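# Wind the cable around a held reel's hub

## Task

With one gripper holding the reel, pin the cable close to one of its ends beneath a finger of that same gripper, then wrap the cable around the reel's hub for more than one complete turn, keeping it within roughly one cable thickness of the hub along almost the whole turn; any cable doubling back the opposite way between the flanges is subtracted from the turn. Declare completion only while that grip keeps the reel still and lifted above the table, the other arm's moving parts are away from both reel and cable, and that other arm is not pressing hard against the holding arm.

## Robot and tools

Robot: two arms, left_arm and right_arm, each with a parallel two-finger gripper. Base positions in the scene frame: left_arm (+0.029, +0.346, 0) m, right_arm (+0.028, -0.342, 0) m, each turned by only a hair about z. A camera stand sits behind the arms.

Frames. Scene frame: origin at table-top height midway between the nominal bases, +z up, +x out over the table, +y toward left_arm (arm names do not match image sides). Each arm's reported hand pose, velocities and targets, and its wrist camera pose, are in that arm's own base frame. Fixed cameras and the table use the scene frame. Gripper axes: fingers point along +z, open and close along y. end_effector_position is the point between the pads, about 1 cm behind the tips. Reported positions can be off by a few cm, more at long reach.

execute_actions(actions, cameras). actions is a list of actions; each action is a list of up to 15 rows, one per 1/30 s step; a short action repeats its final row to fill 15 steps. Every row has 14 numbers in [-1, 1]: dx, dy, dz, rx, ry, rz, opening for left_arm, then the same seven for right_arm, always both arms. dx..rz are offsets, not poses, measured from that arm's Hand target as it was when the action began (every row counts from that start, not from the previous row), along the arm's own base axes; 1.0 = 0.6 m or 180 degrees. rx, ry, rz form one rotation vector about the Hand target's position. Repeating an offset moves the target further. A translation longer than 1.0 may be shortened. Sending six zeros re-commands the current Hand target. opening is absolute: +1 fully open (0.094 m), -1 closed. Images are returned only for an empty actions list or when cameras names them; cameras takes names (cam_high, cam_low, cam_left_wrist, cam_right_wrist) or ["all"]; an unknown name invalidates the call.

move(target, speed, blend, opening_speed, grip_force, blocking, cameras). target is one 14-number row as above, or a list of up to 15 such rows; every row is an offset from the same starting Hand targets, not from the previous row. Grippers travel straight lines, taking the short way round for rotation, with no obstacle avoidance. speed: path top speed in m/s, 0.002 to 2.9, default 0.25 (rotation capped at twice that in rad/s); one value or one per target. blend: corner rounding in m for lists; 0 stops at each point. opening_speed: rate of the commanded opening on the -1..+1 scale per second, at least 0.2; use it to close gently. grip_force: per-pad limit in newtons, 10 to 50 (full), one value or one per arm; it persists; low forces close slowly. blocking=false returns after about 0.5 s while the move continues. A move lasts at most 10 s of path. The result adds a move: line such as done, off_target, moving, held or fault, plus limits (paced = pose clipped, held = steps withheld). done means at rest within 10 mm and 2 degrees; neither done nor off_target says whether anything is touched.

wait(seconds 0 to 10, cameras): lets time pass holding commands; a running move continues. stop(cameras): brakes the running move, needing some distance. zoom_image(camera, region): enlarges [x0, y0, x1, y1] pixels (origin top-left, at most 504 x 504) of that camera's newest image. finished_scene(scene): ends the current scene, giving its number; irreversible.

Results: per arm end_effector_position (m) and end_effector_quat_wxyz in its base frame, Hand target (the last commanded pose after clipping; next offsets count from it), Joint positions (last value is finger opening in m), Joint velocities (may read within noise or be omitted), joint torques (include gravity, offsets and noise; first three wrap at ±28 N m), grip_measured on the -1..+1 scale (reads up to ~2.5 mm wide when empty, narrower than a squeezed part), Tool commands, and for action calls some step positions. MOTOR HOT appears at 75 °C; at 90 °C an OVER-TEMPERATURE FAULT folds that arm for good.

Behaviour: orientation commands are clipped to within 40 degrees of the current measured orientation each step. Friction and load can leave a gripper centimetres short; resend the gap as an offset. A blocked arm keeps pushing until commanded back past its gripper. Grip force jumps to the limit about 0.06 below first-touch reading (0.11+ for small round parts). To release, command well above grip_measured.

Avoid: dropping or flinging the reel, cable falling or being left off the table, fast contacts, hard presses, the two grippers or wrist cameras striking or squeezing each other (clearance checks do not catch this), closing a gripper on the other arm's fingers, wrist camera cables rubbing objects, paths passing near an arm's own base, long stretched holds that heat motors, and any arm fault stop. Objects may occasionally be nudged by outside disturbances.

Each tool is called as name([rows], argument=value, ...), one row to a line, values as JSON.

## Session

execute_actions(actions=[])

Scene clock: 0.00 s.
left_arm: end_effector_position=(+0.4062, -0.0018, +0.1076) grip_measured=+1.000 end_effector_quat_wxyz=(+0.590, +0.006, +0.806, +0.032) | right_arm: end_effector_position=(+0.4002, -0.0225, +0.1014) grip_measured=+1.000 end_effector_quat_wxyz=(+0.591, +0.073, +0.796, -0.104)
Joint positions: left_arm=[-0.047 1.545 0.393 0.846 -0.09 0.033 0.094] | right_arm=[0.094 1.598 0.375 0.923 0.344 0.021 0.094]
Joint velocities: within noise
Joint torques (N m): no reading
Heat: left arm: 30 °C; right arm: 37 °C.
Hand target: left_arm +0.4094, -0.0019, +0.1168; +0.601, +0.004, +0.799, +0.031 | right_arm +0.4030, -0.0227, +0.1092; +0.600, +0.075, +0.789, -0.104
Tool commands: left_gripper/opening=+1.0 right_gripper/opening=+1.0
camera_calibration:
cam_left_wrist: T_world_to_cam=[[-0.0570274, -0.986173, -0.155598, 0.0371244], [-0.656549, 0.154455, -0.7383, 0.384975], [0.752124, 0.0600545, -0.65628, -0.140613], [0, 0, 0, 1]] pos_world=[0.36063, -0.0144057, 0.197722]
cam_right_wrist: T_world_to_cam=[[-0.294145, -0.955314, -0.0292384, 0.0985111], [-0.608103, 0.210663, -0.765396, 0.360806], [0.737353, -0.207357, -0.642894, -0.142465], [0, 0, 0, 1]] pos_world=[0.353431, -0.0114407, 0.18745]

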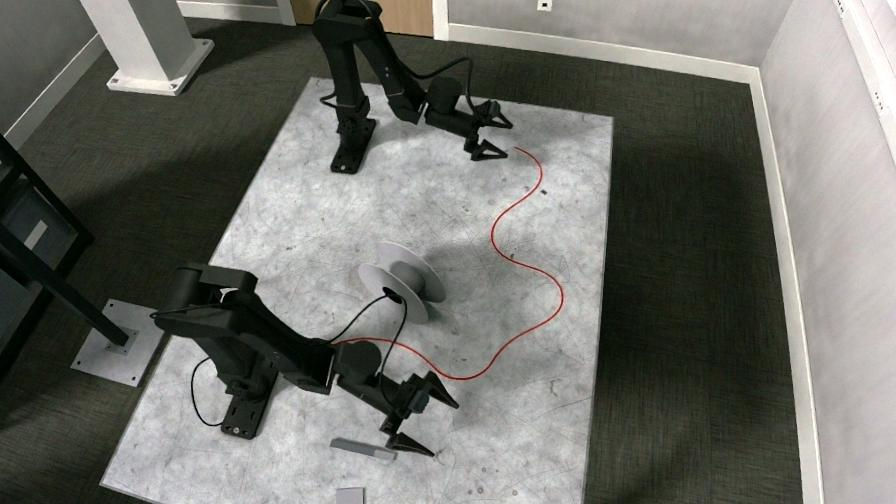

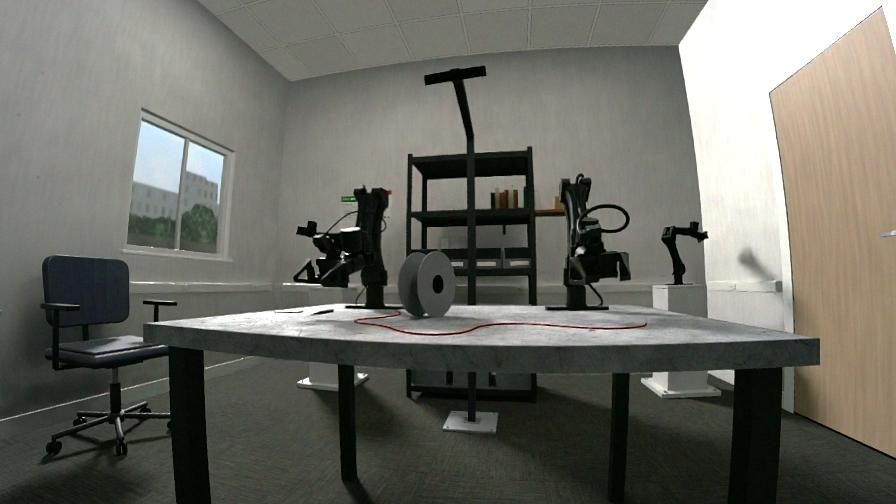

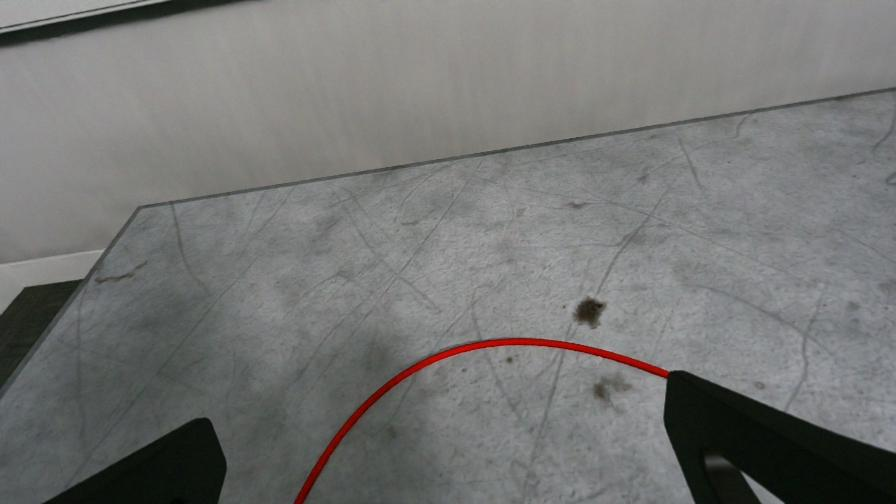

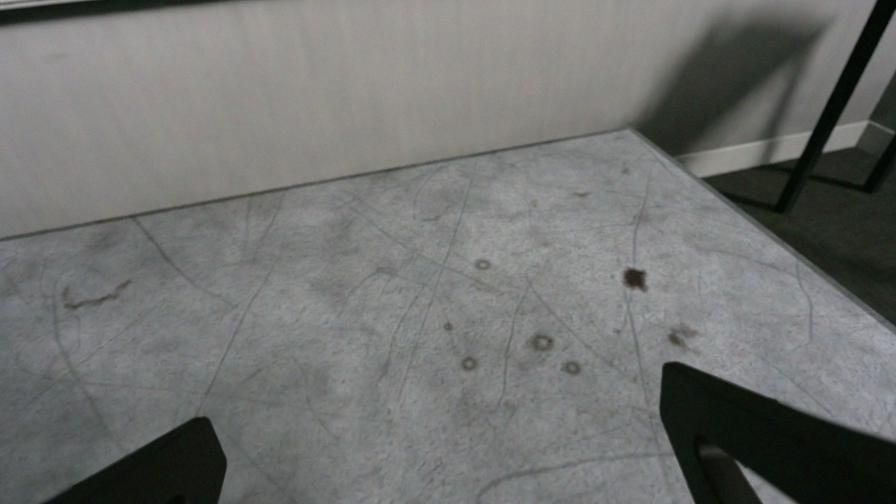

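zoom_image(camera="cam_high", region=[330, 220, 470, 350])

zoom_image(camera="cam_low", region=[380, 230, 480, 340])

Scaled by 3.600 from the camera's 896x504 image, which has a finer 1280x720 frame.

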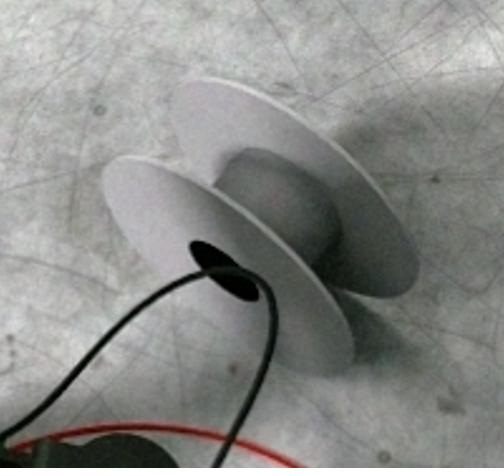

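Scaled by 4.582 from the camera's 896x504 image, which has a finer 1280x720 frame.

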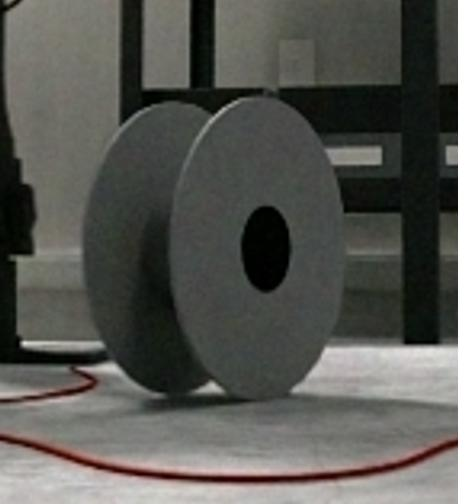

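move([
  [0.06,-0.1,0.06,0.15,0.167,-0.21,0.4,-0.17,0.14,0.32,0.049,0.116,-0.025,0],
  [0.122,-0.211,0.03,0.302,0.334,-0.4205,0.4,-0.345,0.45,0.29,0.098,0.232,-0.049,0],
  [0.122,-0.211,0.03,0.302,0.334,-0.4205,0.4,-0.338,0.445,0.19,0.098,0.232,-0.049,0],
], blend=[0.05,0.03,0], speed=0.25, cameras=["all"])

Scene clock: 113.67 s.
left_arm: end_effector_position=(+0.4826, -0.1266, +0.1332) grip_measured=+0.402 end_effector_quat_wxyz=(+0.071, +0.700, +0.710, +0.041) | right_arm: end_effector_position=(+0.1991, +0.2506, +0.2212) grip_measured=+0.002 end_effector_quat_wxyz=(+0.252, +0.175, +0.951, -0.035)
Joint positions: left_arm=[-0.258 2.458 2.604 -1.554 0 1.298 0.066] | right_arm=[1.176 1.706 1.74 -1.562 0.513 1.529 0.047]
Joint torques (N m): left_arm=[-0.43 -12.11 9.2 0.06 0 0.15] | right_arm=[-0.57 -8.12 5.65 0.25 0.35 0.05]
Heat: left arm: 35 °C; right arm: 40 °C.
Hand target: left_arm +0.4826, -0.1286, +0.1350; +0.000, +0.708, +0.706, +0.001 | right_arm +0.2002, +0.2444, +0.2232; +0.253, +0.182, +0.949, -0.049
Off the commanded pose: left_arm 0.003 m, 9 deg | right_arm 0.007 m, 2 deg.
joint sent to its limit (left arm) — joint 4 (wrist pitch), lower limit. The joint targets are off in orientation, not in position.
joint sent to its limit (right arm) — joint 4 (wrist pitch), lower limit. The joint targets still meet the commanded pose.
move: off_target (left_arm)
camera_calibration:
cam_left_wrist: T_world_to_cam=[[-0.988559, 0.103855, -0.109389, 0.503882], [0.0562012, 0.926601, 0.371824, 0.0791944], [0.139976, 0.361422, -0.921836, 0.195145], [0, 0, 0, 1]] pos_world=[0.46635, -0.196242, 0.205564]
cam_right_wrist: T_world_to_cam=[[-0.45644, -0.887744, -0.0597818, 0.32589], [-0.88296, 0.460218, -0.092632, 0.116106], [0.109746, 0.010504, -0.993904, 0.28751], [0, 0, 0, 1]] pos_world=[0.219713, 0.232853, 0.315995]

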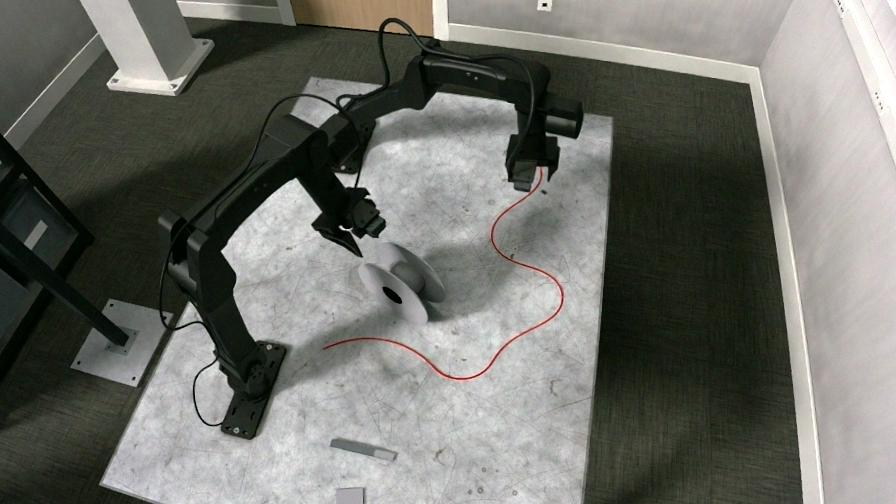

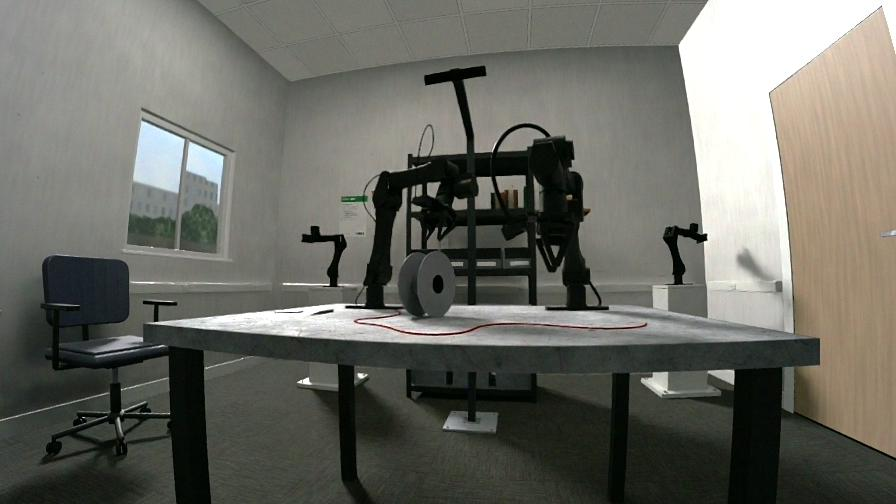

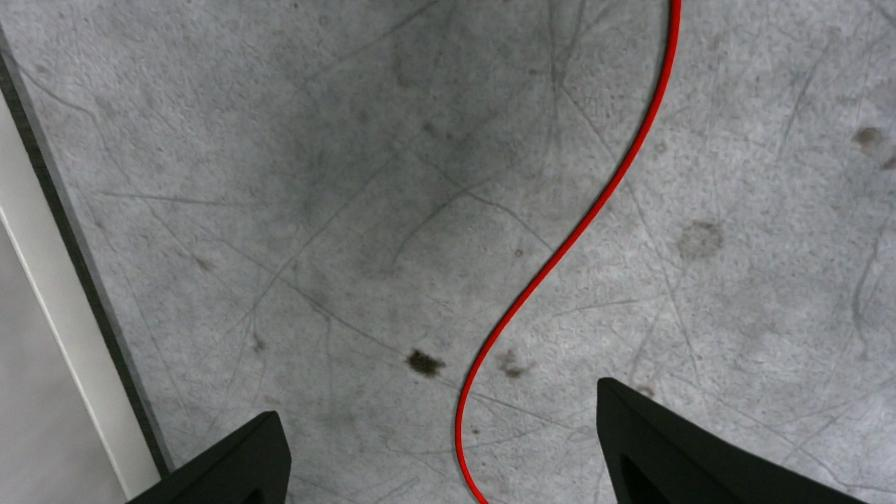

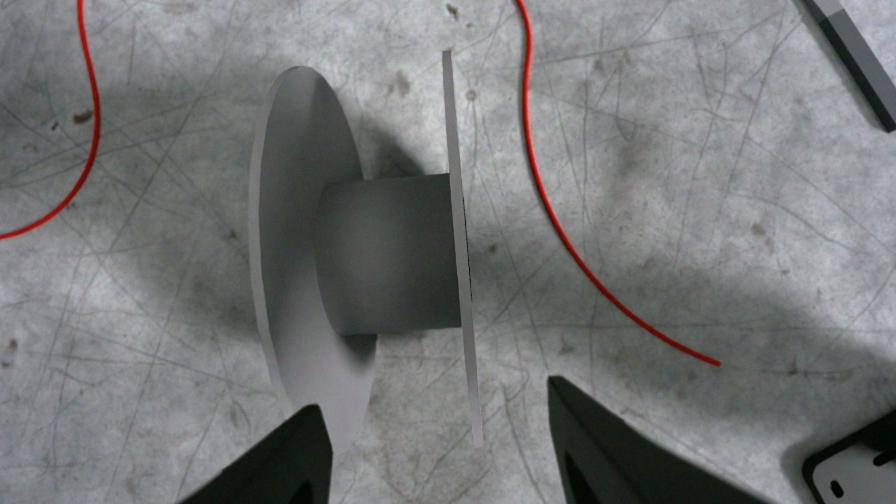

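move([
  [0.003,0,-0.2,0,0,0,0.4,0.073,-0.042,-0.144,0,0,0,0],
], speed=0.12, cameras=["cam_left_wrist","cam_right_wrist","cam_low"])

Scene clock: 125.80 s.
left_arm: end_effector_position=(+0.4810, -0.1255, +0.0193) grip_measured=+0.402 end_effector_quat_wxyz=(-0.004, +0.702, +0.712, +0.000) | right_arm: end_effector_position=(+0.2424, +0.2219, +0.1316) grip_measured=+0.002 end_effector_quat_wxyz=(+0.246, +0.180, +0.951, -0.057)
Joint positions: left_arm=[-0.258 2.609 2.437 -1.406 -0.003 1.299 0.066] | right_arm=[1.006 1.673 1.344 -1.158 0.503 1.358 0.047]
Joint torques (N m): left_arm=[-0.38 -13.01 7.49 0.08 0.03 0.16] | right_arm=[-0.38 -9.84 5.29 0.53 0.34 -0.08]
Heat: left arm: 36 °C; right arm: 40 °C.
Hand target: left_arm +0.4844, -0.1285, +0.0151; +0.000, +0.708, +0.706, +0.001 | right_arm +0.2439, +0.2191, +0.1368; +0.253, +0.181, +0.949, -0.049
Off the commanded pose: left_arm 0.006 m, 1 deg | right_arm 0.006 m, 1 deg.
move: done
camera_calibration:
cam_left_wrist: T_world_to_cam=[[-0.992637, 0.105922, 0.0587533, 0.488624], [0.12063, 0.908319, 0.400505, 0.0867975], [-0.0109446, 0.404644, -0.914409, 0.167845], [0, 0, 0, 1]] pos_world=[0.476393, -0.198513, 0.0900075]
cam_right_wrist: T_world_to_cam=[[-0.475348, -0.879597, -0.0187967, 0.312183], [-0.875137, 0.474918, -0.0926711, 0.154039], [0.0904402, -0.0276013, -0.995519, 0.207323], [0, 0, 0, 1]] pos_world=[0.264451, 0.207161, 0.226537]
Images, in order (width x height): cam_low 896x504, cam_left_wrist 896x504, cam_right_wrist 896x504.

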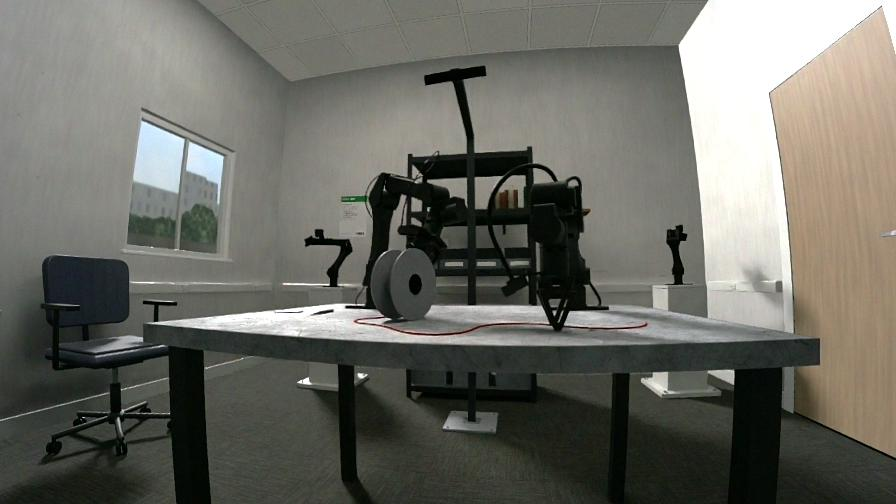

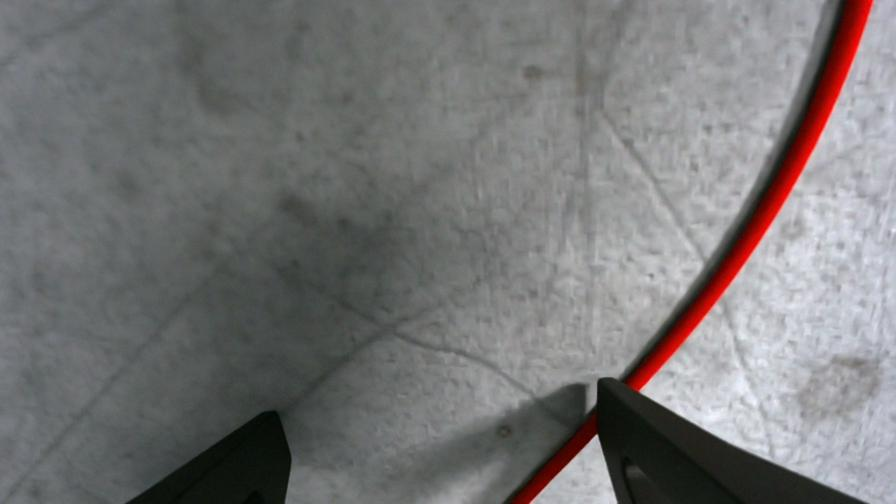

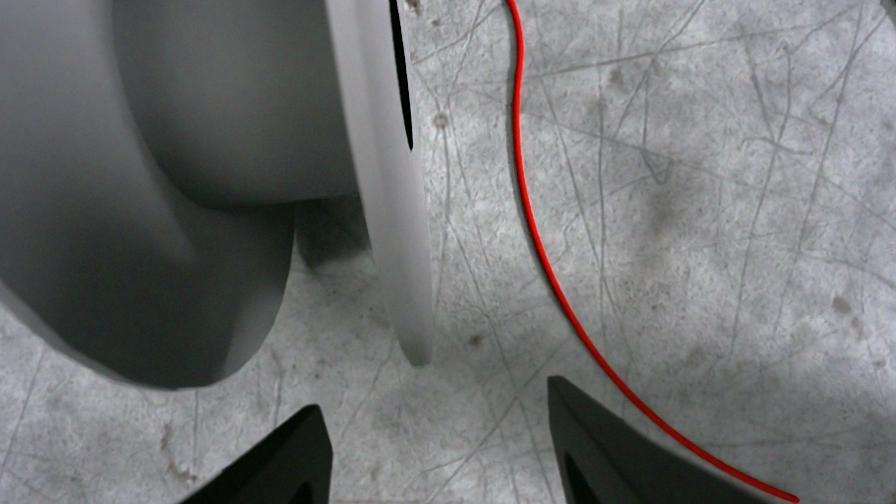

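execute_actions(actions=[], cameras=["cam_high","cam_right_wrist"])

Scene clock: 139.13 s.
left_arm: end_effector_position=(+0.4810, -0.1255, +0.0193) grip_measured=+0.402 end_effector_quat_wxyz=(-0.004, +0.702, +0.712, +0.000) | right_arm: end_effector_position=(+0.2423, +0.2222, +0.1317) grip_measured=+0.002 end_effector_quat_wxyz=(+0.245, +0.180, +0.951, -0.055)
Joint positions: left_arm=[-0.258 2.609 2.437 -1.406 -0.003 1.299 0.066] | right_arm=[1.006 1.672 1.344 -1.157 0.502 1.357 0.047]
Joint velocities: within noise
Joint torques (N m): left_arm=[-0.32 -12.94 7.58 0.08 0.02 0.13] | right_arm=[-0.38 -9.8 5.3 0.53 0.36 -0.07]
Heat: left arm: 39 °C; right arm: 39 °C.
Hand target: left_arm +0.4844, -0.1285, +0.0151; +0.000, +0.708, +0.706, +0.001 | right_arm +0.2439, +0.2191, +0.1368; +0.253, +0.182, +0.949, -0.049
Tool commands: left_gripper/opening=+0.4 right_gripper/opening=+0.0
Off the commanded pose: left_arm 0.006 m, 1 deg | right_arm 0.006 m, 1 deg.
camera_calibration:
cam_right_wrist: T_world_to_cam=[[-0.474914, -0.879791, -0.0205895, 0.312604], [-0.875414, 0.474687, -0.0912317, 0.153796], [0.0900384, -0.0253029, -0.995617, 0.207082], [0, 0, 0, 1]] pos_world=[0.26445, 0.207262, 0.226642]
Images, in order (width x height): cam_high 896x504, cam_right_wrist 896x504.

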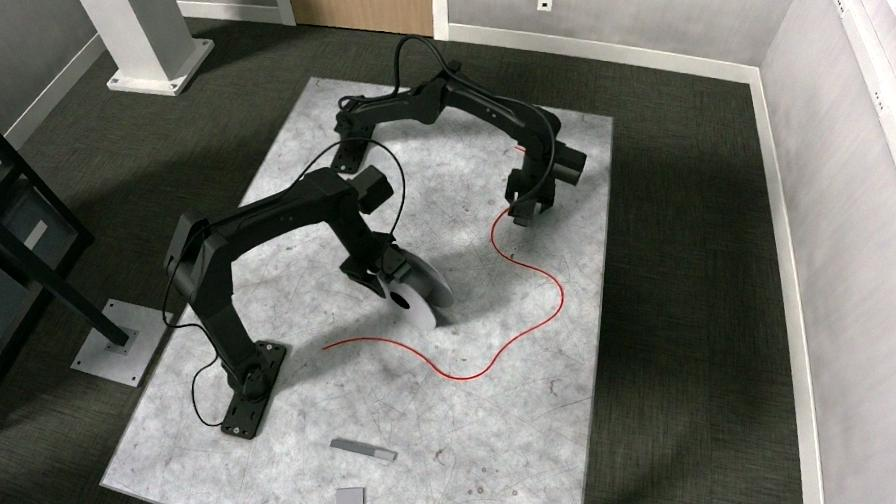

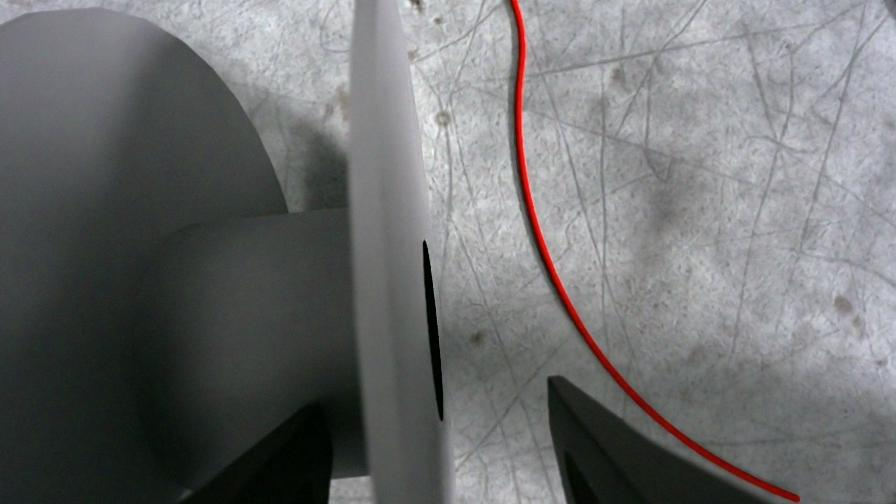

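move([
  [-0.022,0,0.0,0,0,0,0.4,0,0,0,0,0,0,0],
  [-0.022,0,-0.008,0,0,0,-1,0,0,0,0,0,0,-1],
], speed=0.08, opening_speed=0.8, cameras=["cam_left_wrist","cam_right_wrist","cam_high"])

Scene clock: 154.93 s.
left_arm: end_effector_position=(+0.4760, -0.1261, +0.0171) grip_measured=-0.991 end_effector_quat_wxyz=(+0.006, +0.705, +0.710, +0.009) | right_arm: end_effector_position=(+0.2430, +0.2245, +0.1322) grip_measured=-0.947 end_effector_quat_wxyz=(+0.246, +0.181, +0.951, -0.049)
Joint positions: left_arm=[-0.265 2.527 2.275 -1.3 -0.01 1.299 0] | right_arm=[1.006 1.67 1.344 -1.147 0.497 1.357 0.002]
Joint torques (N m): left_arm=[-0.39 -13.45 5.09 0.06 0.06 0.08] | right_arm=[-0.36 -9.59 5.3 0.46 0.4 -0.08]
Heat: left arm: 41 °C; right arm: 39 °C.
Hand target: left_arm +0.4712, -0.1286, +0.0102; +0.000, +0.708, +0.706, +0.001 | right_arm +0.2440, +0.2191, +0.1368; +0.253, +0.182, +0.949, -0.049
Off the commanded pose: left_arm 0.009 m, 1 deg | right_arm 0.007 m, 1 deg.
move: done; target 2's new opening was sent with left_arm's hand 0.011 m and 1 deg from that target
camera_calibration:
cam_left_wrist: T_world_to_cam=[[-0.993184, 0.112041, 0.0321245, 0.485438], [0.11545, 0.907787, 0.40323, 0.0912134], [0.0160162, 0.40419, -0.914535, 0.153223], [0, 0, 0, 1]] pos_world=[0.469145, -0.199123, 0.0877532]
cam_right_wrist: T_world_to_cam=[[-0.474545, -0.879624, -0.0326778, 0.316381], [-0.875322, 0.475489, -0.0878707, 0.152698], [0.0928312, -0.013095, -0.995596, 0.204106], [0, 0, 0, 1]] pos_world=[0.264849, 0.208363, 0.226964]
Images, in order (width x height): cam_high 896x504, cam_left_wrist 896x504, cam_right_wrist 896x504.

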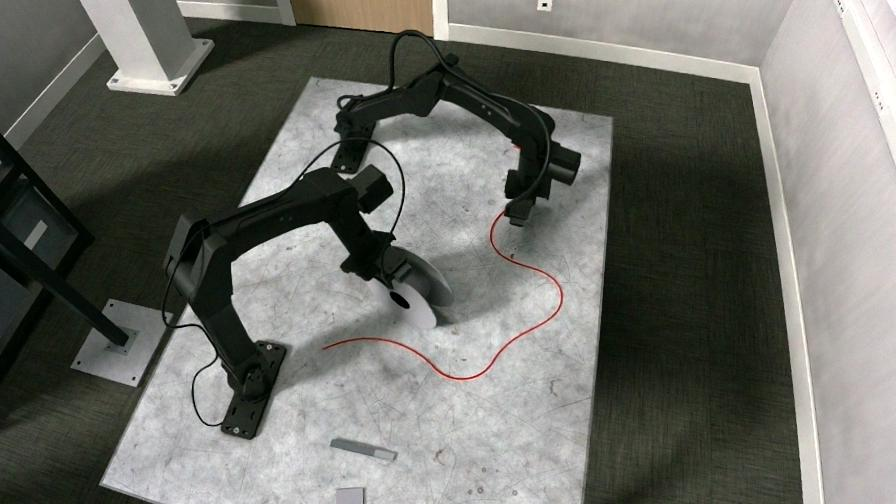

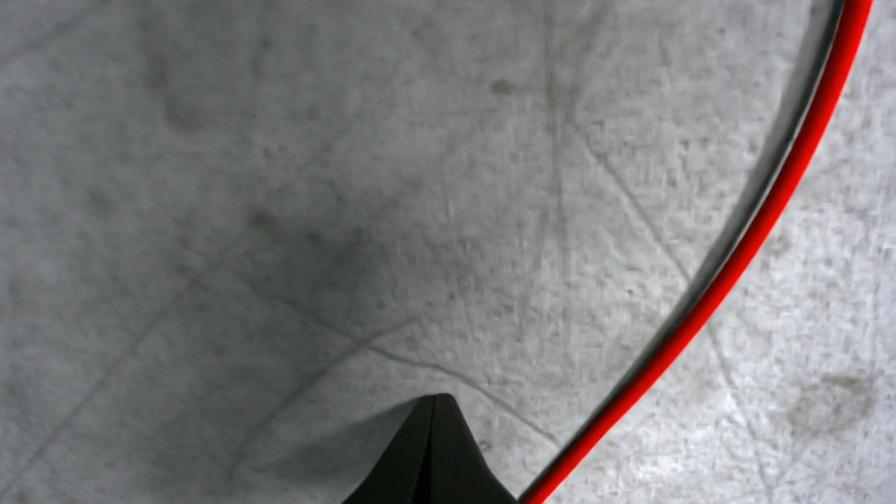

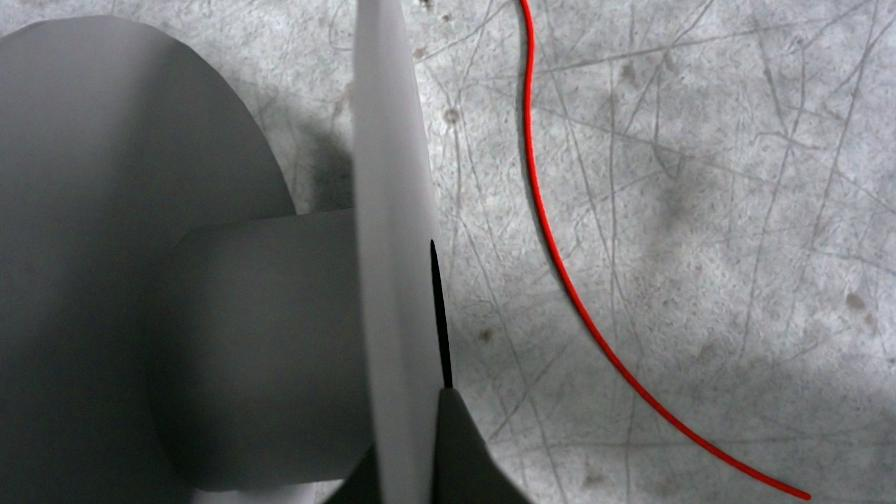

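move([
  [0,0,0.1,0,0,0,-1,0,0,0.1,0,0,0,-1],
  [0,0,0.1,0,0,0,-1,0.277,0.052,0.1,0,0,0.1206,-1],
], blend=[0.03,0], speed=0.12, cameras=["all"])

Scene clock: 175.03 s.
left_arm: end_effector_position=(+0.4720, -0.1250, +0.0679) grip_measured=-0.991 end_effector_quat_wxyz=(-0.001, +0.705, +0.710, +0.005) | right_arm: end_effector_position=(+0.3946, +0.2426, +0.1756) grip_measured=-0.947 end_effector_quat_wxyz=(+0.222, -0.008, +0.975, -0.020)
Joint positions: left_arm=[-0.265 2.567 2.553 -1.552 -0.01 1.299 0] | right_arm=[0.664 2.007 1.952 -1.175 0.298 0.596 0.002]
Joint torques (N m): left_arm=[-0.43 -13.03 9.35 -0.18 0.09 0.04] | right_arm=[-0.18 -11.37 10.93 1.12 0.29 -0.05]
Heat: left arm: 41 °C; right arm: 40 °C.
Hand target: left_arm +0.4712, -0.1286, +0.0702; +0.000, +0.708, +0.706, +0.001 | right_arm +0.4101, +0.2503, +0.1967; +0.258, +0.000, +0.966, +0.000
Off the commanded pose: left_arm 0.004 m, 1 deg | right_arm 0.027 m, 5 deg.
joint sent to its limit (left arm) — joint 4 (wrist pitch), lower limit. The joint targets still meet the commanded pose.
move: off_target (right_arm)
camera_calibration:
cam_left_wrist: T_world_to_cam=[[-0.992621, 0.111849, 0.0468379, 0.478318], [0.121226, 0.906205, 0.405089, 0.0671035], [0.00286406, 0.407778, -0.913077, 0.205796], [0, 0, 0, 1]] pos_world=[0.466064, -0.198228, 0.138321]
cam_right_wrist: T_world_to_cam=[[-0.112556, -0.993585, 0.0109312, 0.2829], [-0.993128, 0.112136, -0.033496, 0.405687], [0.0320553, -0.0146263, -0.999379, 0.258448], [0, 0, 0, 1]] pos_world=[0.426456, 0.239374, 0.268784]

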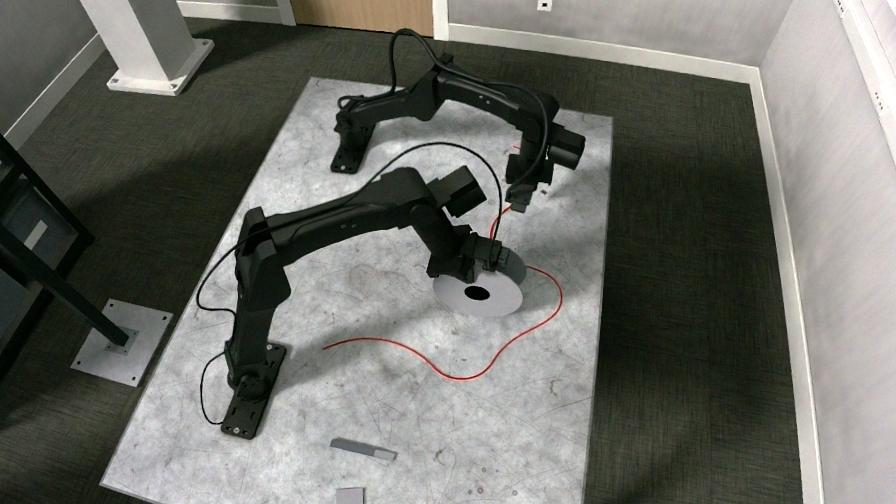

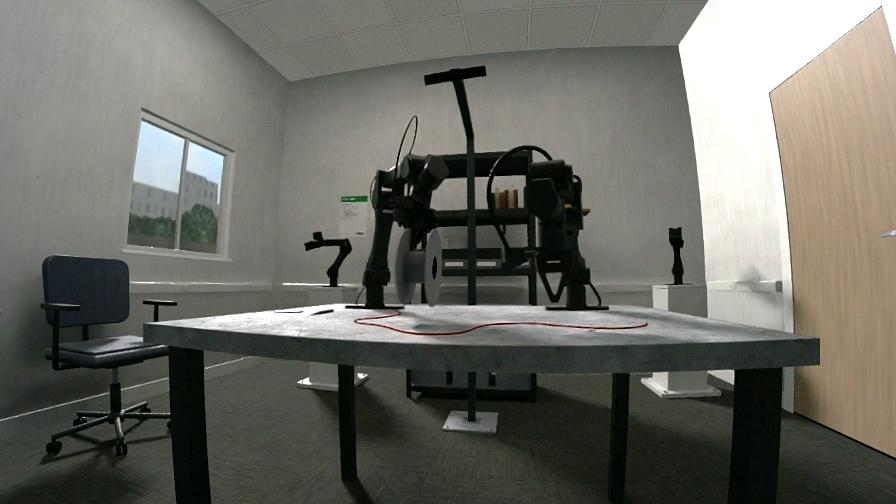

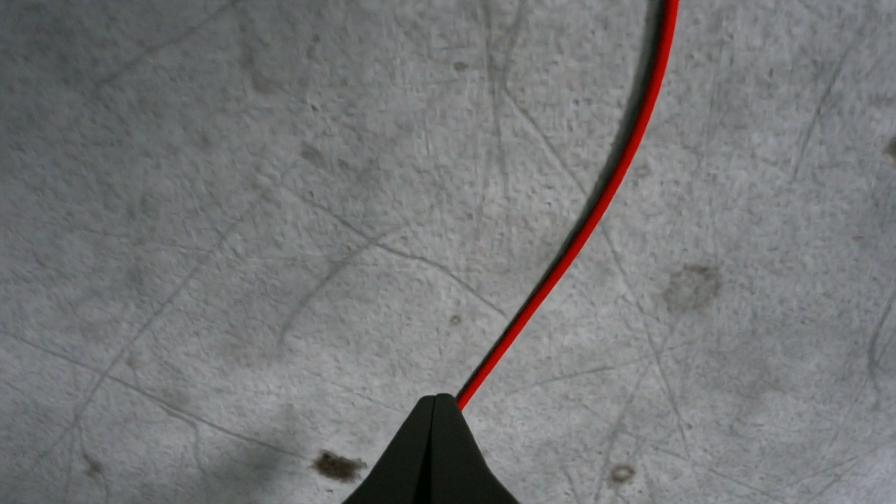

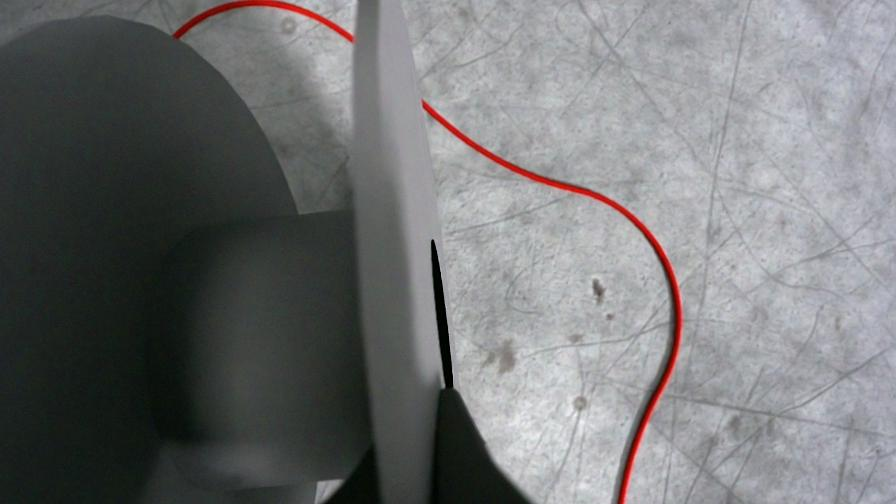

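move([
  [-0.057,0.011,-0.02,0,0,-0.1,0.3,0,0,-0.03,0,0,0,-1],
  [-0.057,0.011,-0.104,0,0,-0.1,0.3,0,0,-0.078,0,0,0,-1],
  [-0.057,0.011,-0.104,0,0,-0.1,-1,0,0,-0.078,0,0,0,-1],
], speed=0.1, opening_speed=0.9, cameras=["cam_left_wrist","cam_right_wrist","cam_low"])

Scene clock: 200.53 s.
left_arm: end_effector_position=(+0.4434, -0.1185, +0.0157) grip_measured=-0.961 end_effector_quat_wxyz=(+0.005, +0.804, +0.595, +0.010) | right_arm: end_effector_position=(+0.4020, +0.2485, +0.1372) grip_measured=-0.947 end_effector_quat_wxyz=(+0.231, -0.006, +0.973, -0.013)
Joint positions: left_arm=[-0.267 2.347 1.945 -1.148 -0.01 1.6 0.002] | right_arm=[0.664 2.006 1.79 -0.99 0.298 0.596 0.002]
Joint torques (N m): left_arm=[-0.7 -12.22 4.74 0.05 0.08 0.14] | right_arm=[-0.23 -13.46 6.09 1.24 0.28 -0.04]
Heat: left arm: 40 °C; right arm: 44 °C.
Hand target: left_arm +0.4369, -0.1220, +0.0077; +0.000, +0.810, +0.587, +0.000 | right_arm +0.4102, +0.2504, +0.1501; +0.258, +0.000, +0.966, +0.000
Off the commanded pose: left_arm 0.011 m, 2 deg | right_arm 0.015 m, 4 deg.
move: off_target (left_arm, right_arm)
camera_calibration:
cam_left_wrist: T_world_to_cam=[[-0.914355, 0.40355, 0.0331865, 0.45182], [0.380894, 0.829416, 0.408644, -0.0384166], [0.137383, 0.386286, -0.91209, 0.0933409], [0, 0, 0, 1]] pos_world=[0.414933, -0.186525, 0.0858397]
cam_right_wrist: T_world_to_cam=[[-0.111784, -0.993717, -0.00562055, 0.291948], [-0.992451, 0.111925, -0.0501482, 0.413182], [0.0504622, -0.0000276187, -0.998726, 0.208887], [0, 0, 0, 1]] pos_world=[0.432157, 0.243874, 0.230982]
Images, in order (width x height): cam_low 896x504, cam_left_wrist 896x504, cam_right_wrist 896x504.

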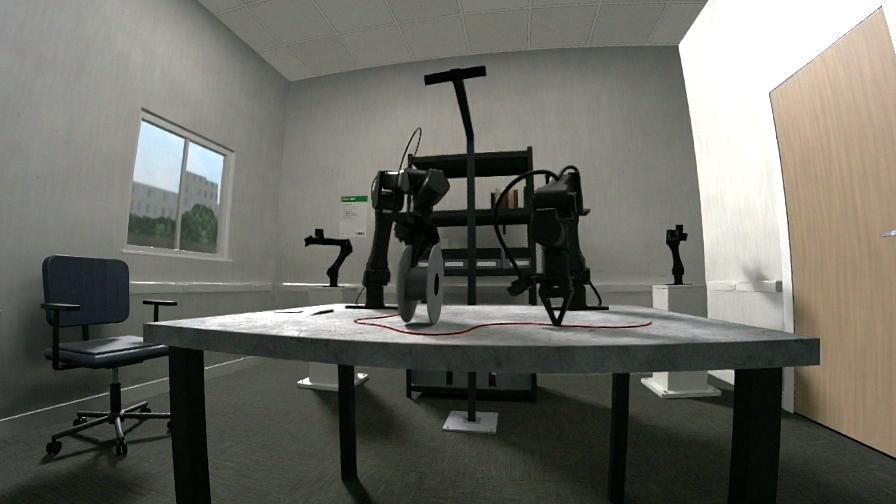

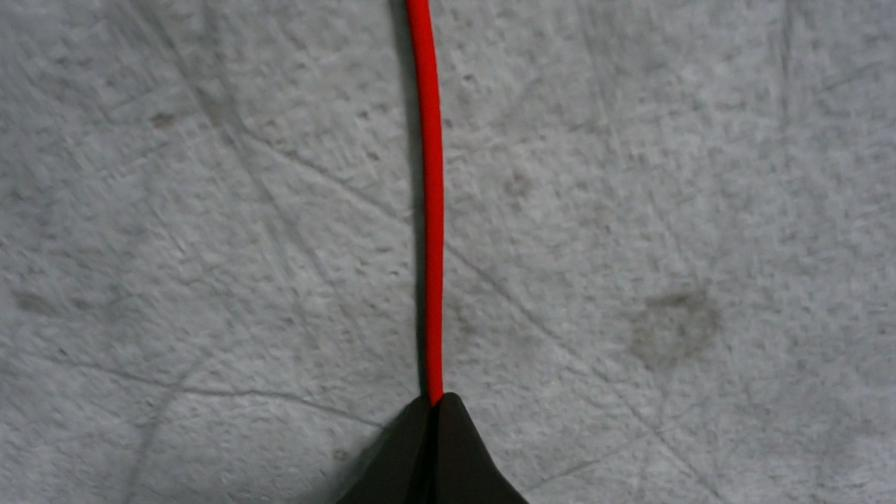

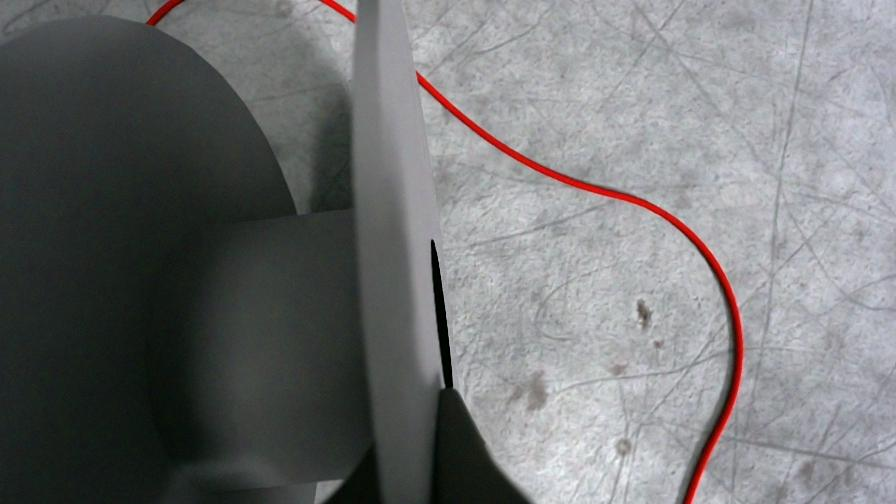

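move([
  [-0.02,-0.03,0.4,-0.2,0.03,0.03,-1,0,0,0,0,0,0,-1],
  [-0.045,-0.26,0.77,-0.4955,0.079,0.079,-1,0,0,0,0,0,0,-1],
], blend=[0.05,0], speed=0.2, cameras=["all"])

Scene clock: 226.07 s.
left_arm: end_effector_position=(+0.4215, -0.2763, +0.4573) grip_measured=-0.962 end_effector_quat_wxyz=(+0.466, +0.513, +0.528, -0.491) | right_arm: end_effector_position=(+0.4020, +0.2485, +0.1372) grip_measured=-0.947 end_effector_quat_wxyz=(+0.231, -0.006, +0.973, -0.013)
Joint positions: left_arm=[-0.226 2.283 2.837 -0.931 1.342 0.327 0.002] | right_arm=[0.664 2.006 1.79 -0.99 0.298 0.596 0.002]
Joint torques (N m): left_arm=[-0.58 -13.38 5.67 1.08 0.44 0.02] | right_arm=[-0.2 -13.46 6.08 1.24 0.28 -0.05]
Heat: left arm: 42 °C; right arm: 41 °C.
Hand target: left_arm +0.4099, -0.2779, +0.4698; +0.501, +0.500, +0.500, -0.499 | right_arm +0.4102, +0.2504, +0.1501; +0.258, +0.000, +0.966, +0.000
Off the commanded pose: left_arm 0.017 m, 5 deg | right_arm 0.015 m, 4 deg.
elbow stopped short (left arm): the move would have taken joint 3 (elbow) straighter than the controller allows.
move: off_target (left_arm, right_arm)
camera_calibration:
cam_left_wrist: T_world_to_cam=[[-0.994697, 0.0712045, -0.0742205, 0.47197], [0.0990973, 0.470249, -0.876952, 0.52786], [-0.0275408, -0.879657, -0.474811, 0.0798741], [0, 0, 0, 1]] pos_world=[0.419357, -0.21157, 0.535863]
cam_right_wrist: T_world_to_cam=[[-0.111784, -0.993717, -0.00562055, 0.291948], [-0.992451, 0.111925, -0.0501482, 0.413182], [0.0504622, -0.0000276187, -0.998726, 0.208887], [0, 0, 0, 1]] pos_world=[0.432157, 0.243874, 0.230982]

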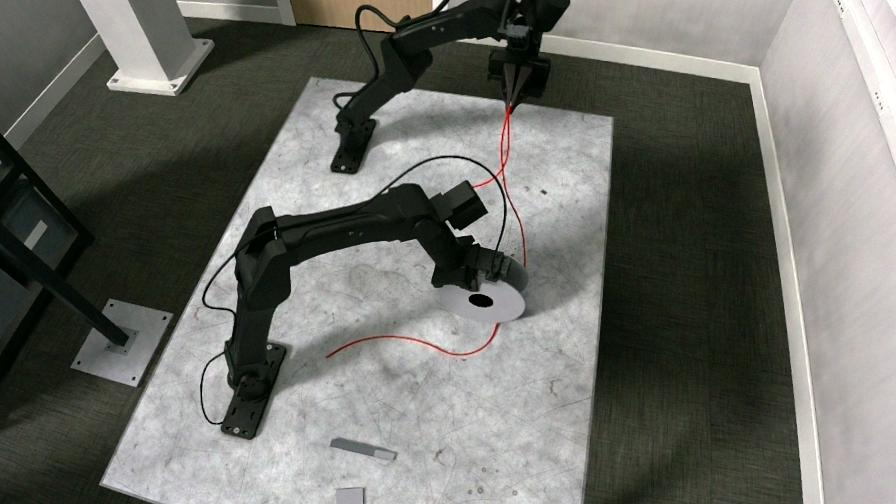

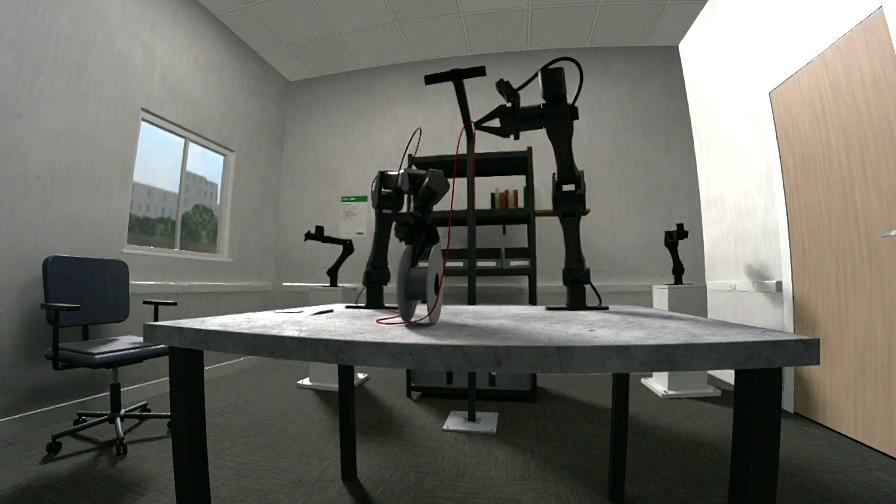

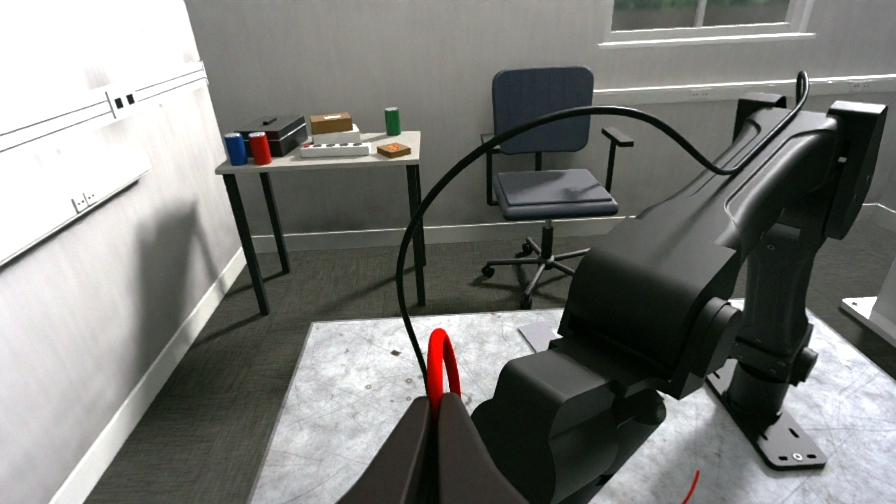

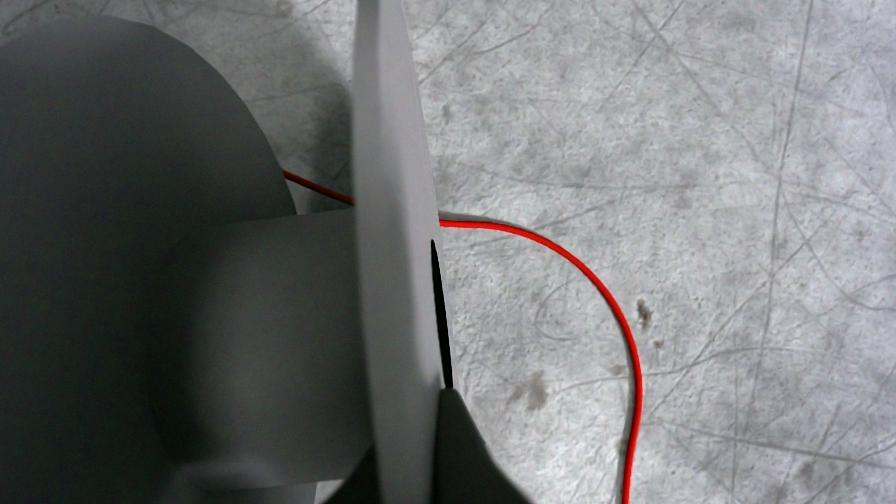

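move([
  [0,0,0,0,0,0,-1,0,0,0.1,0,0,0,-1],
  [0,0,0,0,0,0,-1,-0.03,0,0.06,0,-0.2056,0,-1],
], blend=[0.02,0], speed=0.15, cameras=["cam_high","cam_low","cam_right_wrist"])

Scene clock: 248.07 s.
left_arm: end_effector_position=(+0.4250, -0.2770, +0.4495) grip_measured=-0.962 end_effector_quat_wxyz=(+0.482, +0.487, +0.521, -0.510) | right_arm: end_effector_position=(+0.3857, +0.2497, +0.1506) grip_measured=-0.947 end_effector_quat_wxyz=(+0.506, -0.032, +0.862, -0.022)
Joint positions: left_arm=[-0.226 2.014 2.182 -0.237 1.339 0.005 0.002] | right_arm=[0.829 1.693 1.058 -0.059 0.705 0.413 0.002]
Joint torques (N m): left_arm=[-0.83 -14.28 6.79 1.12 -0.01 0.05] | right_arm=[0.31 -12.66 6.9 2.03 0.67 -0.02]
Heat: left arm: 43 °C; right arm: 42 °C.
Hand target: left_arm +0.4099, -0.2779, +0.4698; +0.501, +0.500, +0.500, -0.500 | right_arm +0.3922, +0.2504, +0.1860; +0.551, +0.000, +0.834, +0.000
Off the commanded pose: left_arm 0.025 m, 4 deg | right_arm 0.036 m, 8 deg.
move: off_target (left_arm, right_arm)
camera_calibration:
cam_right_wrist: T_world_to_cam=[[-0.0463418, -0.998671, -0.0225645, 0.269896], [-0.797335, 0.0505878, -0.601413, 0.42064], [0.601755, -0.00987908, -0.79862, -0.0172638], [0, 0, 0, 1]] pos_world=[0.358287, 0.248088, 0.245281]
Images, in order (width x height): cam_high 896x504, cam_low 896x504, cam_right_wrist 896x504.

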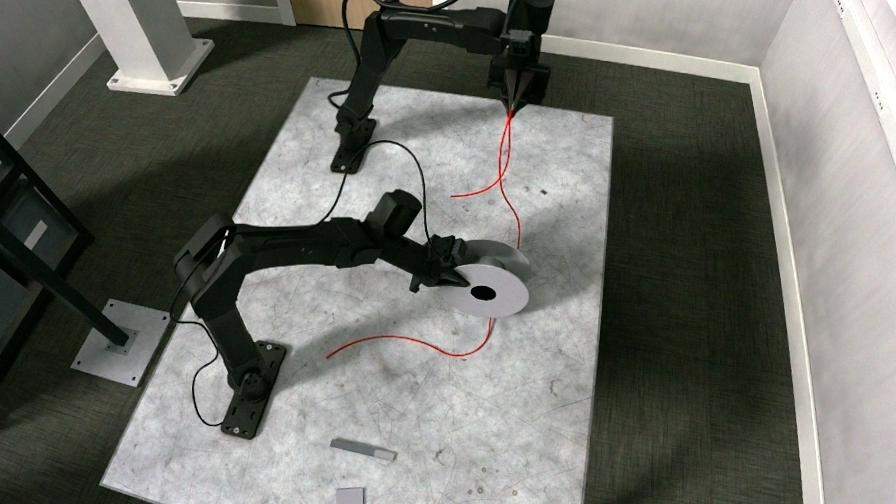

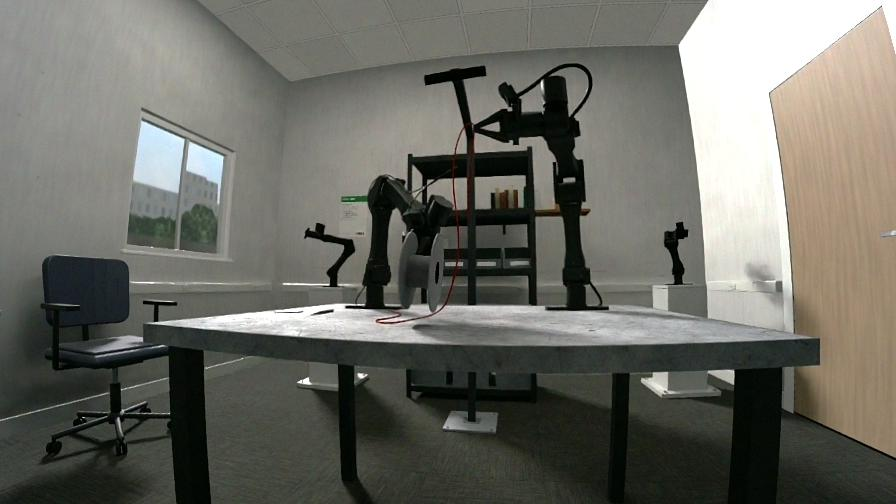

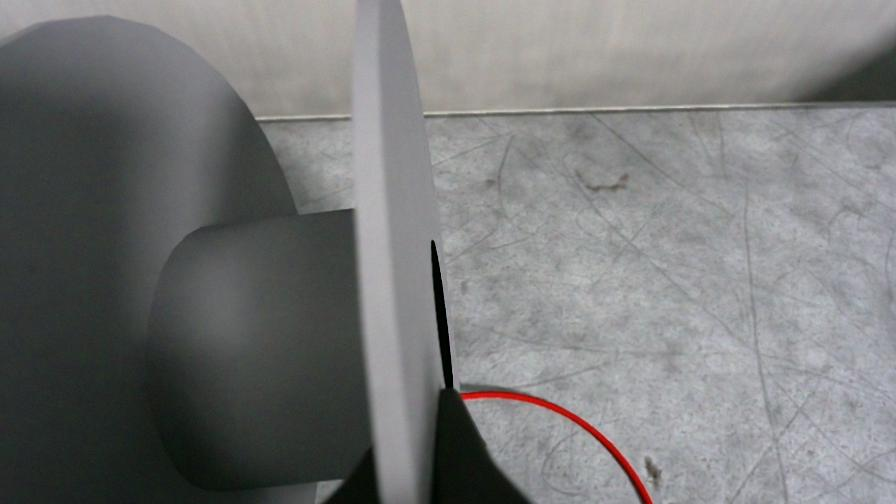

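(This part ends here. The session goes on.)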